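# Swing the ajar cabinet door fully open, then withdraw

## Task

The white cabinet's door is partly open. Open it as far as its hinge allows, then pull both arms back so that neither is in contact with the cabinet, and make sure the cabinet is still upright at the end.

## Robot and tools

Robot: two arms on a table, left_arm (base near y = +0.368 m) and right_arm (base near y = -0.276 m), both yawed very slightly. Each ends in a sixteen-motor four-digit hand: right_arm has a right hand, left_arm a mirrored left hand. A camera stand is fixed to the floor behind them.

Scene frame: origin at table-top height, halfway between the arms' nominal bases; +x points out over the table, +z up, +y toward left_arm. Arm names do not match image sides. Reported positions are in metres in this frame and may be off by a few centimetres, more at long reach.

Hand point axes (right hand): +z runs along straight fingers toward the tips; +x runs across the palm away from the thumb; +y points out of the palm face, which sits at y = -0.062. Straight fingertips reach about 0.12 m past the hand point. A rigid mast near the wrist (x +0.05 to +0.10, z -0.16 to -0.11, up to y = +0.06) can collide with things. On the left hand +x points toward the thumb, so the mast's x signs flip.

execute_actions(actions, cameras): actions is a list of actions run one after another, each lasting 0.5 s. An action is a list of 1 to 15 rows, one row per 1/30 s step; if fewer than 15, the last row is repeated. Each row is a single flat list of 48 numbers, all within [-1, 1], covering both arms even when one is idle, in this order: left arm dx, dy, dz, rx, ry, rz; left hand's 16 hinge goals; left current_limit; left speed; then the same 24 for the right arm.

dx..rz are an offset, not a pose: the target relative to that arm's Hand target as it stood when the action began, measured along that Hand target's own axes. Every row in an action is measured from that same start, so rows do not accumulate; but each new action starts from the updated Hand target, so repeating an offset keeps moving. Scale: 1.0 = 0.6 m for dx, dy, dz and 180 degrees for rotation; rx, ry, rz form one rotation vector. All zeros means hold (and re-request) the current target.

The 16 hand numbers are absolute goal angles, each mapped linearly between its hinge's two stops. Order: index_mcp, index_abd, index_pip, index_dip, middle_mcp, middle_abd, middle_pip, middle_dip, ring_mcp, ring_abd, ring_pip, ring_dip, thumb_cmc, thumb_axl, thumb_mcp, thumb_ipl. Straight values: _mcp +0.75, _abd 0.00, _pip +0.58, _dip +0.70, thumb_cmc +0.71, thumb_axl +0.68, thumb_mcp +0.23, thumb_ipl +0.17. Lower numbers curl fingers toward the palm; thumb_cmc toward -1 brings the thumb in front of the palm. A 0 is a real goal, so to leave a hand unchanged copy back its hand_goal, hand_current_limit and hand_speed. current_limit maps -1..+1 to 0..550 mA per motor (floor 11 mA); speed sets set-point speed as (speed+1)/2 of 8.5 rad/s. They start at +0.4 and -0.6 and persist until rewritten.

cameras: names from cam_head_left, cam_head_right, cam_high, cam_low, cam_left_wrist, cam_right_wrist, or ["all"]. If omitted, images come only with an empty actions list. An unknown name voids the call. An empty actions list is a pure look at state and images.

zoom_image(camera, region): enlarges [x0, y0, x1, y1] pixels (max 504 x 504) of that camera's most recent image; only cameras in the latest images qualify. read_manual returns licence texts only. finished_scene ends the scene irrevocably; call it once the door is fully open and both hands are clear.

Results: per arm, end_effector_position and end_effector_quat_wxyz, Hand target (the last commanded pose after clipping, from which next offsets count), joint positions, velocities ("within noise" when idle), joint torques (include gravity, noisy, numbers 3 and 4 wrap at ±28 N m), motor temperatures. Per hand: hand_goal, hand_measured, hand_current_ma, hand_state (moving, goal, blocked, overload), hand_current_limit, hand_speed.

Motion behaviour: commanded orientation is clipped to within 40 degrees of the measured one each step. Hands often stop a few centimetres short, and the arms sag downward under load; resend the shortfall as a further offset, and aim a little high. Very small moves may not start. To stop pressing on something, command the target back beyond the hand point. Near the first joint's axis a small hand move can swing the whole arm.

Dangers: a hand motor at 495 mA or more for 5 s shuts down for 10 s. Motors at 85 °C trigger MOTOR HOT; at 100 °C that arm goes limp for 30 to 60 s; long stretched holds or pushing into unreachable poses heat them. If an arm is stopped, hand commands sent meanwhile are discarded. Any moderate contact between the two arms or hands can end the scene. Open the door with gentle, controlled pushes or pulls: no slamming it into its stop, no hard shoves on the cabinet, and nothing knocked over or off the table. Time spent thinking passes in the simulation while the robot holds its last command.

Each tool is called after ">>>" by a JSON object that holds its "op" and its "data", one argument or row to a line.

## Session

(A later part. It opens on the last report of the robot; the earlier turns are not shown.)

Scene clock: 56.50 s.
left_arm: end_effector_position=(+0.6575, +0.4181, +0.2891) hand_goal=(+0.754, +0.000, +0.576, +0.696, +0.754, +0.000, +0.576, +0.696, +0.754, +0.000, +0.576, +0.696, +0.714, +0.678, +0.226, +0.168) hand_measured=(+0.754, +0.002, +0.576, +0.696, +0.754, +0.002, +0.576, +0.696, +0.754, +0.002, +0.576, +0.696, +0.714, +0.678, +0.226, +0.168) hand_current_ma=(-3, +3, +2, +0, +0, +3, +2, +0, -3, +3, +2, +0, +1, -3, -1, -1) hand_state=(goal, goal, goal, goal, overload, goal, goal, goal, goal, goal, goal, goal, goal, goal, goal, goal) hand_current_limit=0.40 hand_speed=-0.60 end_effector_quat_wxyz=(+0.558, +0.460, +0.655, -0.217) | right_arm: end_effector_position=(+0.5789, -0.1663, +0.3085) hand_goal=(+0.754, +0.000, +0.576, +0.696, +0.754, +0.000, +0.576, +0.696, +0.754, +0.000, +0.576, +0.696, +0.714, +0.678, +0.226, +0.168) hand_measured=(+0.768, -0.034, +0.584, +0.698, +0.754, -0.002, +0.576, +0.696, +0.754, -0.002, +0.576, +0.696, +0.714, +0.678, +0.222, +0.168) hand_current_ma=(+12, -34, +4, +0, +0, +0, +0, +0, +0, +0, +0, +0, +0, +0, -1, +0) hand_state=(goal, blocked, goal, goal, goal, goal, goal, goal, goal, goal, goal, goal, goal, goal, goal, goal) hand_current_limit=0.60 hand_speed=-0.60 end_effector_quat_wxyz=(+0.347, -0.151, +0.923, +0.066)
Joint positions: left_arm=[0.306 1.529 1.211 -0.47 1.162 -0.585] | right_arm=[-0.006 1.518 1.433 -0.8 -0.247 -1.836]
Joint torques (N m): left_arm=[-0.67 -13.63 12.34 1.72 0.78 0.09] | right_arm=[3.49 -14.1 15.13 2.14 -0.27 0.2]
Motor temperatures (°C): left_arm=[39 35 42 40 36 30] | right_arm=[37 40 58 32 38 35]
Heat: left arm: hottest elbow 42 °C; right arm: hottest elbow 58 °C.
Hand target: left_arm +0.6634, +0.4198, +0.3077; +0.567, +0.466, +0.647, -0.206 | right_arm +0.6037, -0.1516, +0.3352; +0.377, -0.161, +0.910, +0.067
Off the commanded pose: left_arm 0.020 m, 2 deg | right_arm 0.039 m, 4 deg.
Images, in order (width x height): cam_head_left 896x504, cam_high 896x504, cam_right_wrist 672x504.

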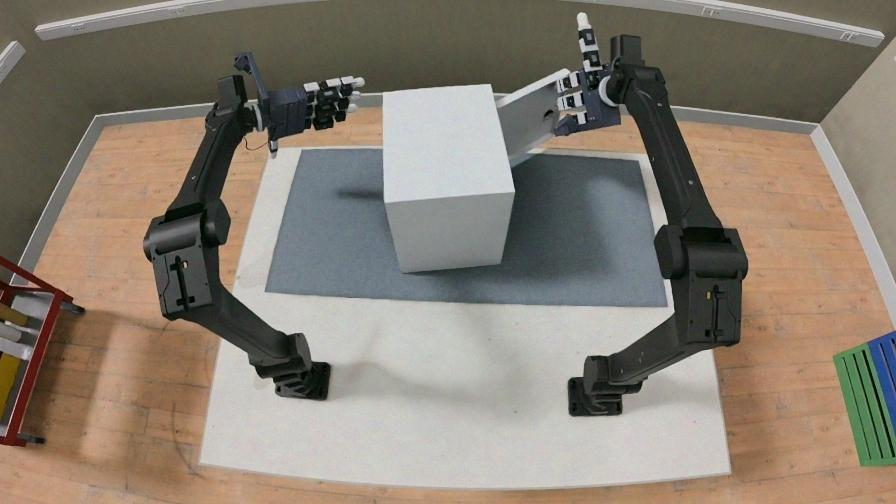

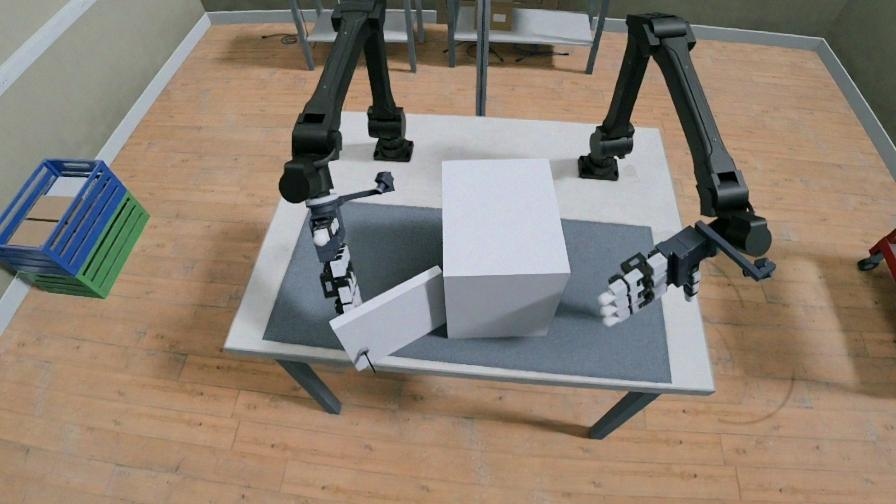

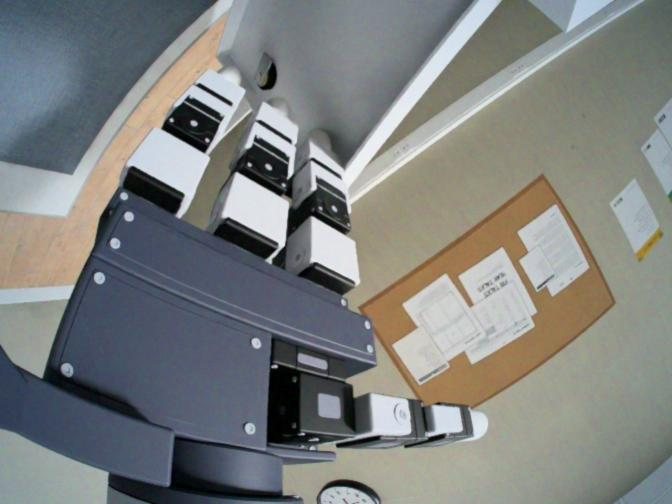

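>>> {"op": "execute_actions", "data": {
  "actions": [
    [[0,0,0,0,0,0,0.754,0,0.576,0.696,0.754,0,0.576,0.696,0.754,0,0.576,0.696,0.714,0.678,0.226,0.168,0.4,-0.6,0.0274,-0.0089,-0.0274,0,0,0,0.754,0,0.576,0.696,0.754,0,0.576,0.696,0.754,0,0.576,0.696,0.714,0.678,0.226,0.168,0.6,-0.6],[0,0,0,0,0,0,0.754,0,0.576,0.696,0.754,0,0.576,0.696,0.754,0,0.576,0.696,0.714,0.678,0.226,0.168,0.4,-0.6,0.0548,-0.0178,-0.0548,0,0,0,0.754,0,0.576,0.696,0.754,0,0.576,0.696,0.754,0,0.576,0.696,0.714,0.678,0.226,0.168,0.6,-0.6]],
    [[0,0,0,0,0,0,0.754,0,0.576,0.696,0.754,0,0.576,0.696,0.754,0,0.576,0.696,0.714,0.678,0.226,0.168,0.4,-0.6,-0.0147,0.0228,-0.1033,0,0,0,0.754,0,0.576,0.696,0.754,0,0.576,0.696,0.754,0,0.576,0.696,0.714,0.678,0.226,0.168,0.6,-0.6]],
    [[0,0,0,0,0,0,0.754,0,0.576,0.696,0.754,0,0.576,0.696,0.754,0,0.576,0.696,0.714,0.678,0.226,0.168,0.4,-0.6,-0.0147,0.0228,-0.1033,0,0,0,0.754,0,0.576,0.696,0.754,0,0.576,0.696,0.754,0,0.576,0.696,0.714,0.678,0.226,0.168,0.6,-0.6]]
  ],
  "cameras": ["all"]
}}

>>> {"op": "zoom_image", "data": {
  "camera": "cam_head_left",
  "region": [370, 60, 620, 200]
}}

Scene clock: 59.10 s.
left_arm: end_effector_position=(+0.6575, +0.4181, +0.2891) hand_goal=(+0.754, +0.000, +0.576, +0.696, +0.754, +0.000, +0.576, +0.696, +0.754, +0.000, +0.576, +0.696, +0.714, +0.678, +0.226, +0.168) hand_measured=(+0.754, +0.002, +0.576, +0.696, +0.754, +0.002, +0.576, +0.696, +0.754, +0.002, +0.576, +0.696, +0.714, +0.678, +0.226, +0.168) hand_current_ma=(-3, +3, +2, +0, +0, +3, +2, +0, -3, +3, +2, +0, +1, -3, -1, -1) hand_state=(goal, goal, goal, goal, overload, goal, goal, goal, goal, goal, goal, goal, goal, goal, goal, goal) hand_current_limit=0.40 hand_speed=-0.60 end_effector_quat_wxyz=(+0.558, +0.460, +0.655, -0.217) | right_arm: end_effector_position=(+0.4771, -0.1704, +0.4071) hand_goal=(+0.754, +0.000, +0.576, +0.696, +0.754, +0.000, +0.576, +0.696, +0.754, +0.000, +0.576, +0.696, +0.714, +0.678, +0.226, +0.168) hand_measured=(+0.756, -0.008, +0.578, +0.698, +0.754, -0.002, +0.576, +0.696, +0.754, -0.002, +0.576, +0.696, +0.714, +0.678, +0.222, +0.168) hand_current_ma=(+0, -3, +1, +0, +0, +0, +0, +0, +0, +0, +0, +0, +0, +0, -1, +0) hand_state=(goal, goal, goal, goal, goal, goal, goal, goal, goal, goal, goal, goal, goal, goal, goal, goal) hand_current_limit=0.60 hand_speed=-0.60 end_effector_quat_wxyz=(+0.355, -0.160, +0.918, +0.075)
Joint positions: left_arm=[0.306 1.529 1.211 -0.47 1.162 -0.585] | right_arm=[-0.033 1.265 1.43 -1.042 -0.291 -1.867]
Joint torques (N m): left_arm=[-0.67 -13.68 12.34 1.7 0.77 0.09] | right_arm=[0.32 -11.87 13.87 0.96 -0.28 -0.01]
Motor temperatures (°C): left_arm=[39 35 43 40 36 30] | right_arm=[37 41 58 32 38 35]
Heat: left arm: hottest elbow 43 °C; right arm: hottest elbow 58 °C.
Hand target: left_arm +0.6634, +0.4198, +0.3077; +0.567, +0.466, +0.647, -0.206 | right_arm +0.4839, -0.1779, +0.4352; +0.377, -0.161, +0.910, +0.067
Off the commanded pose: left_arm 0.020 m, 2 deg | right_arm 0.030 m, 3 deg.

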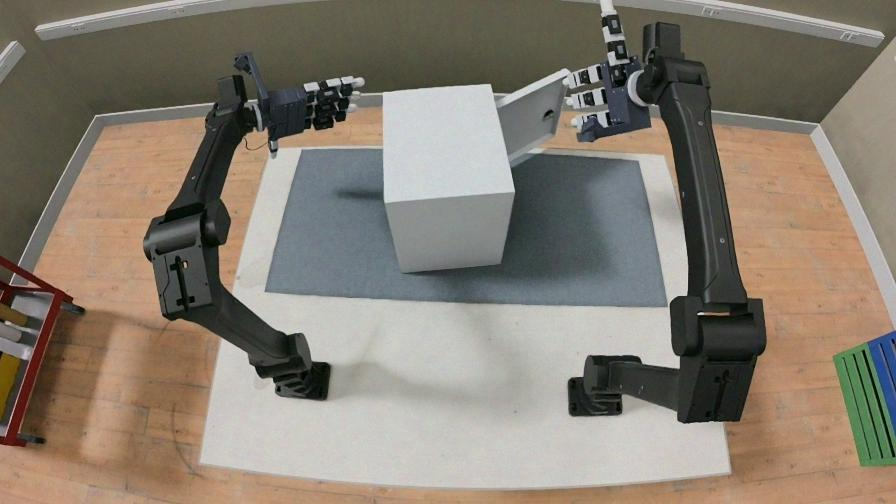

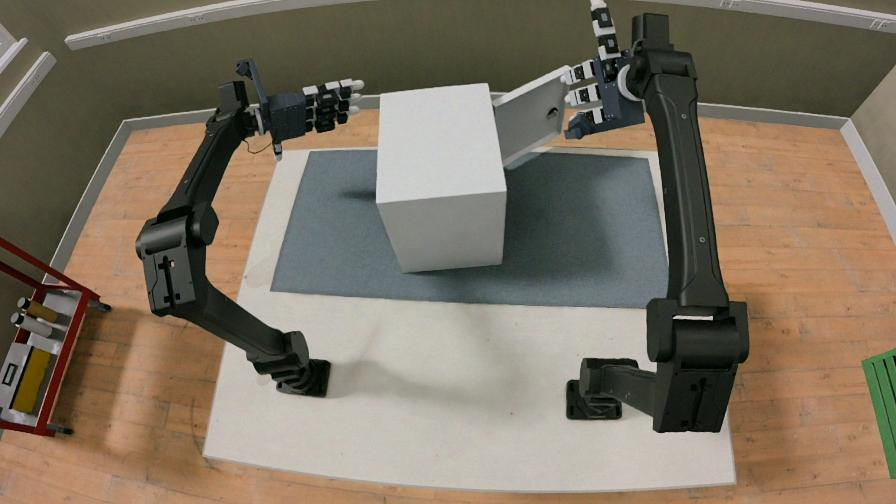

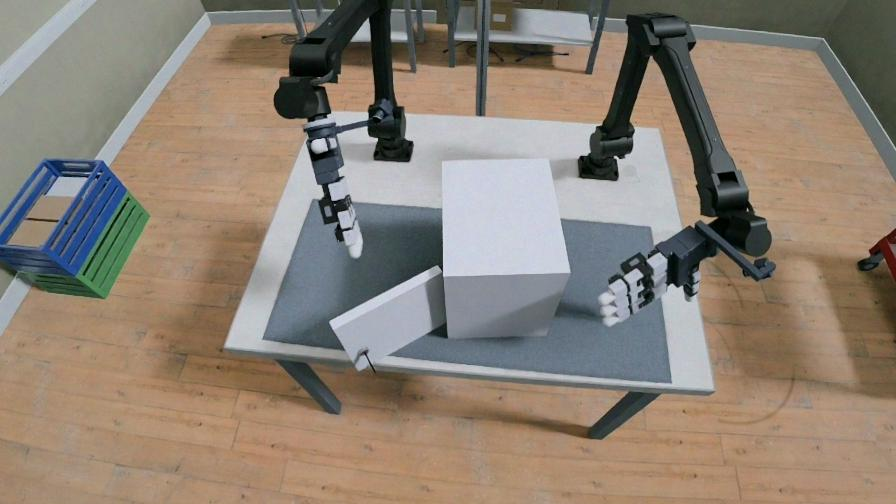

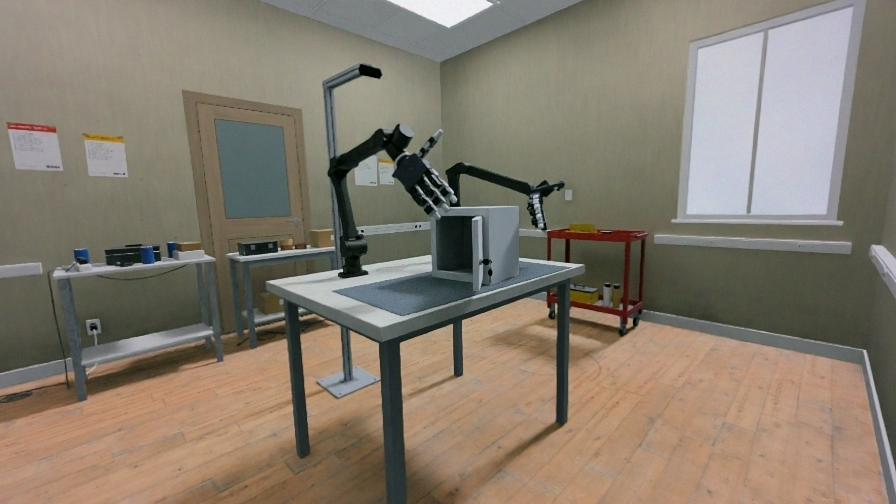

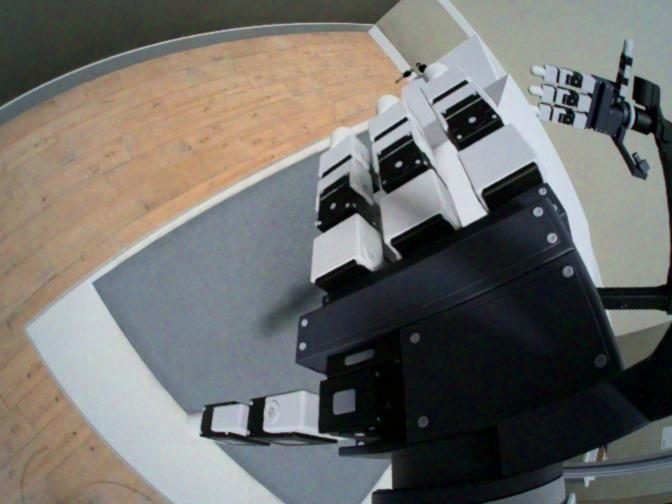

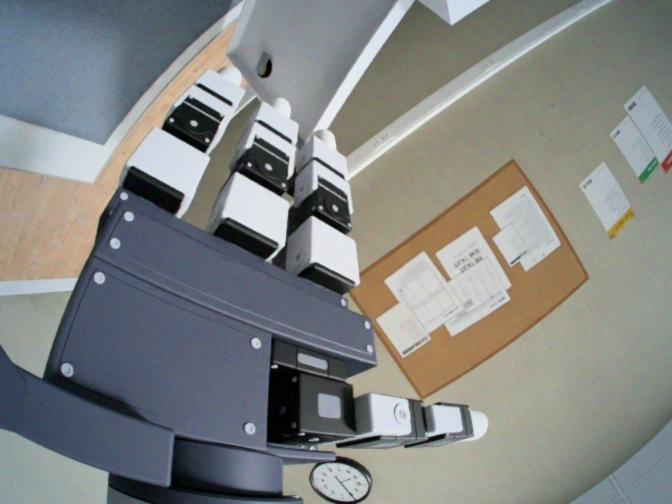

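Scaled by 2.016.

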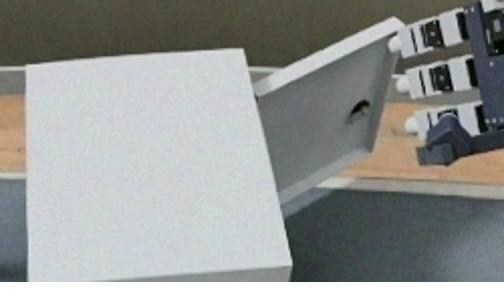

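>>> {"op": "execute_actions", "data": {
  "actions": [
    [[0,0,0,0,0,0,0.754,0,0.576,0.696,0.754,0,0.576,0.696,0.754,0,0.576,0.696,0.714,0.678,0.226,0.168,0.4,-0.6,0.05,0,-0.05,0,0,0,0.754,0,0.576,0.696,0.754,0,0.576,0.696,0.754,0,0.576,0.696,0.714,0.678,0.226,0.168,0.6,-0.6],[0,0,0,0,0,0,0.754,0,0.576,0.696,0.754,0,0.576,0.696,0.754,0,0.576,0.696,0.714,0.678,0.226,0.168,0.4,-0.6,0.1007,0,-0.1007,0,0,0,0.754,0,0.576,0.696,0.754,0,0.576,0.696,0.754,0,0.576,0.696,0.714,0.678,0.226,0.168,0.6,-0.6]]
  ],
  "cameras": ["cam_high"]
}}

Scene clock: 60.70 s.
left_arm: end_effector_position=(+0.6575, +0.4181, +0.2891) hand_goal=(+0.754, +0.000, +0.576, +0.696, +0.754, +0.000, +0.576, +0.696, +0.754, +0.000, +0.576, +0.696, +0.714, +0.678, +0.226, +0.168) hand_measured=(+0.754, +0.002, +0.576, +0.696, +0.754, +0.002, +0.576, +0.696, +0.754, +0.002, +0.576, +0.696, +0.714, +0.678, +0.226, +0.168) hand_current_ma=(-3, +3, +2, +0, +0, +3, +2, +0, -3, +3, +2, +0, +1, -3, -1, -1) hand_state=(goal, goal, goal, goal, overload, goal, goal, goal, goal, goal, goal, goal, goal, goal, goal, goal) hand_current_limit=0.40 hand_speed=-0.60 end_effector_quat_wxyz=(+0.558, +0.460, +0.655, -0.217) | right_arm: end_effector_position=(+0.4008, -0.2004, +0.4503) hand_goal=(+0.754, +0.000, +0.576, +0.696, +0.754, +0.000, +0.576, +0.696, +0.754, +0.000, +0.576, +0.696, +0.714, +0.678, +0.226, +0.168) hand_measured=(+0.756, -0.008, +0.578, +0.698, +0.754, -0.002, +0.576, +0.696, +0.754, -0.002, +0.576, +0.696, +0.714, +0.678, +0.222, +0.168) hand_current_ma=(+0, -3, +1, +0, +0, +0, +0, +0, +0, +0, +0, +0, +0, +0, -1, +0) hand_state=(goal, goal, goal, goal, goal, goal, goal, goal, goal, goal, goal, goal, goal, goal, goal, goal) hand_current_limit=0.60 hand_speed=-0.60 end_effector_quat_wxyz=(+0.393, -0.165, +0.902, +0.065)
Joint positions: left_arm=[0.306 1.529 1.211 -0.47 1.162 -0.585] | right_arm=[-0.142 1.071 1.368 -1.118 -0.365 -1.952]
Joint torques (N m): left_arm=[-0.67 -13.63 12.36 1.7 0.77 0.1] | right_arm=[0.32 -7.59 8.32 1.03 -0.32 0.04]
Motor temperatures (°C): left_arm=[39 35 43 40 36 30] | right_arm=[37 41 58 32 38 35]
Heat: left arm: hottest elbow 43 °C; right arm: hottest elbow 58 °C.
Hand target: left_arm +0.6634, +0.4198, +0.3077; +0.567, +0.466, +0.647, -0.206 | right_arm +0.4035, -0.2071, +0.4352; +0.376, -0.161, +0.910, +0.067
Off the commanded pose: left_arm 0.020 m, 2 deg | right_arm 0.017 m, 2 deg.
Images, in order (width x height): cam_high 896x504.

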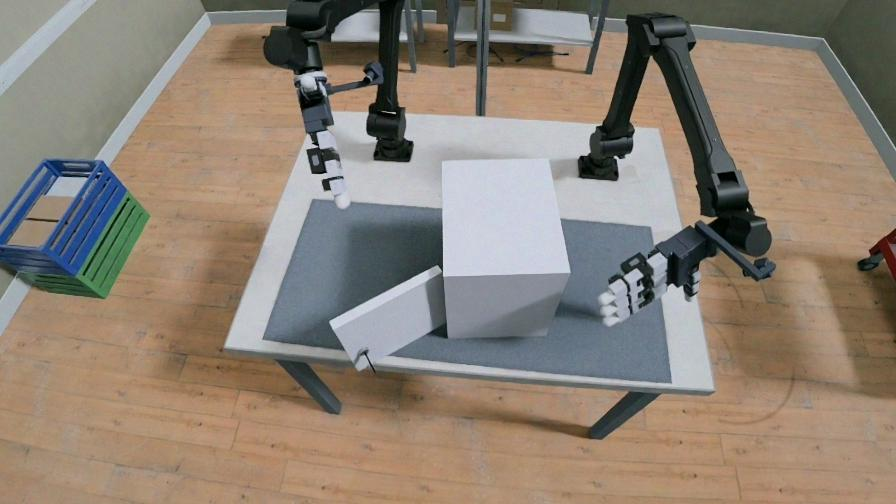

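>>> {"op": "finished_scene", "data": {

}}

The scene is finished: the task was done.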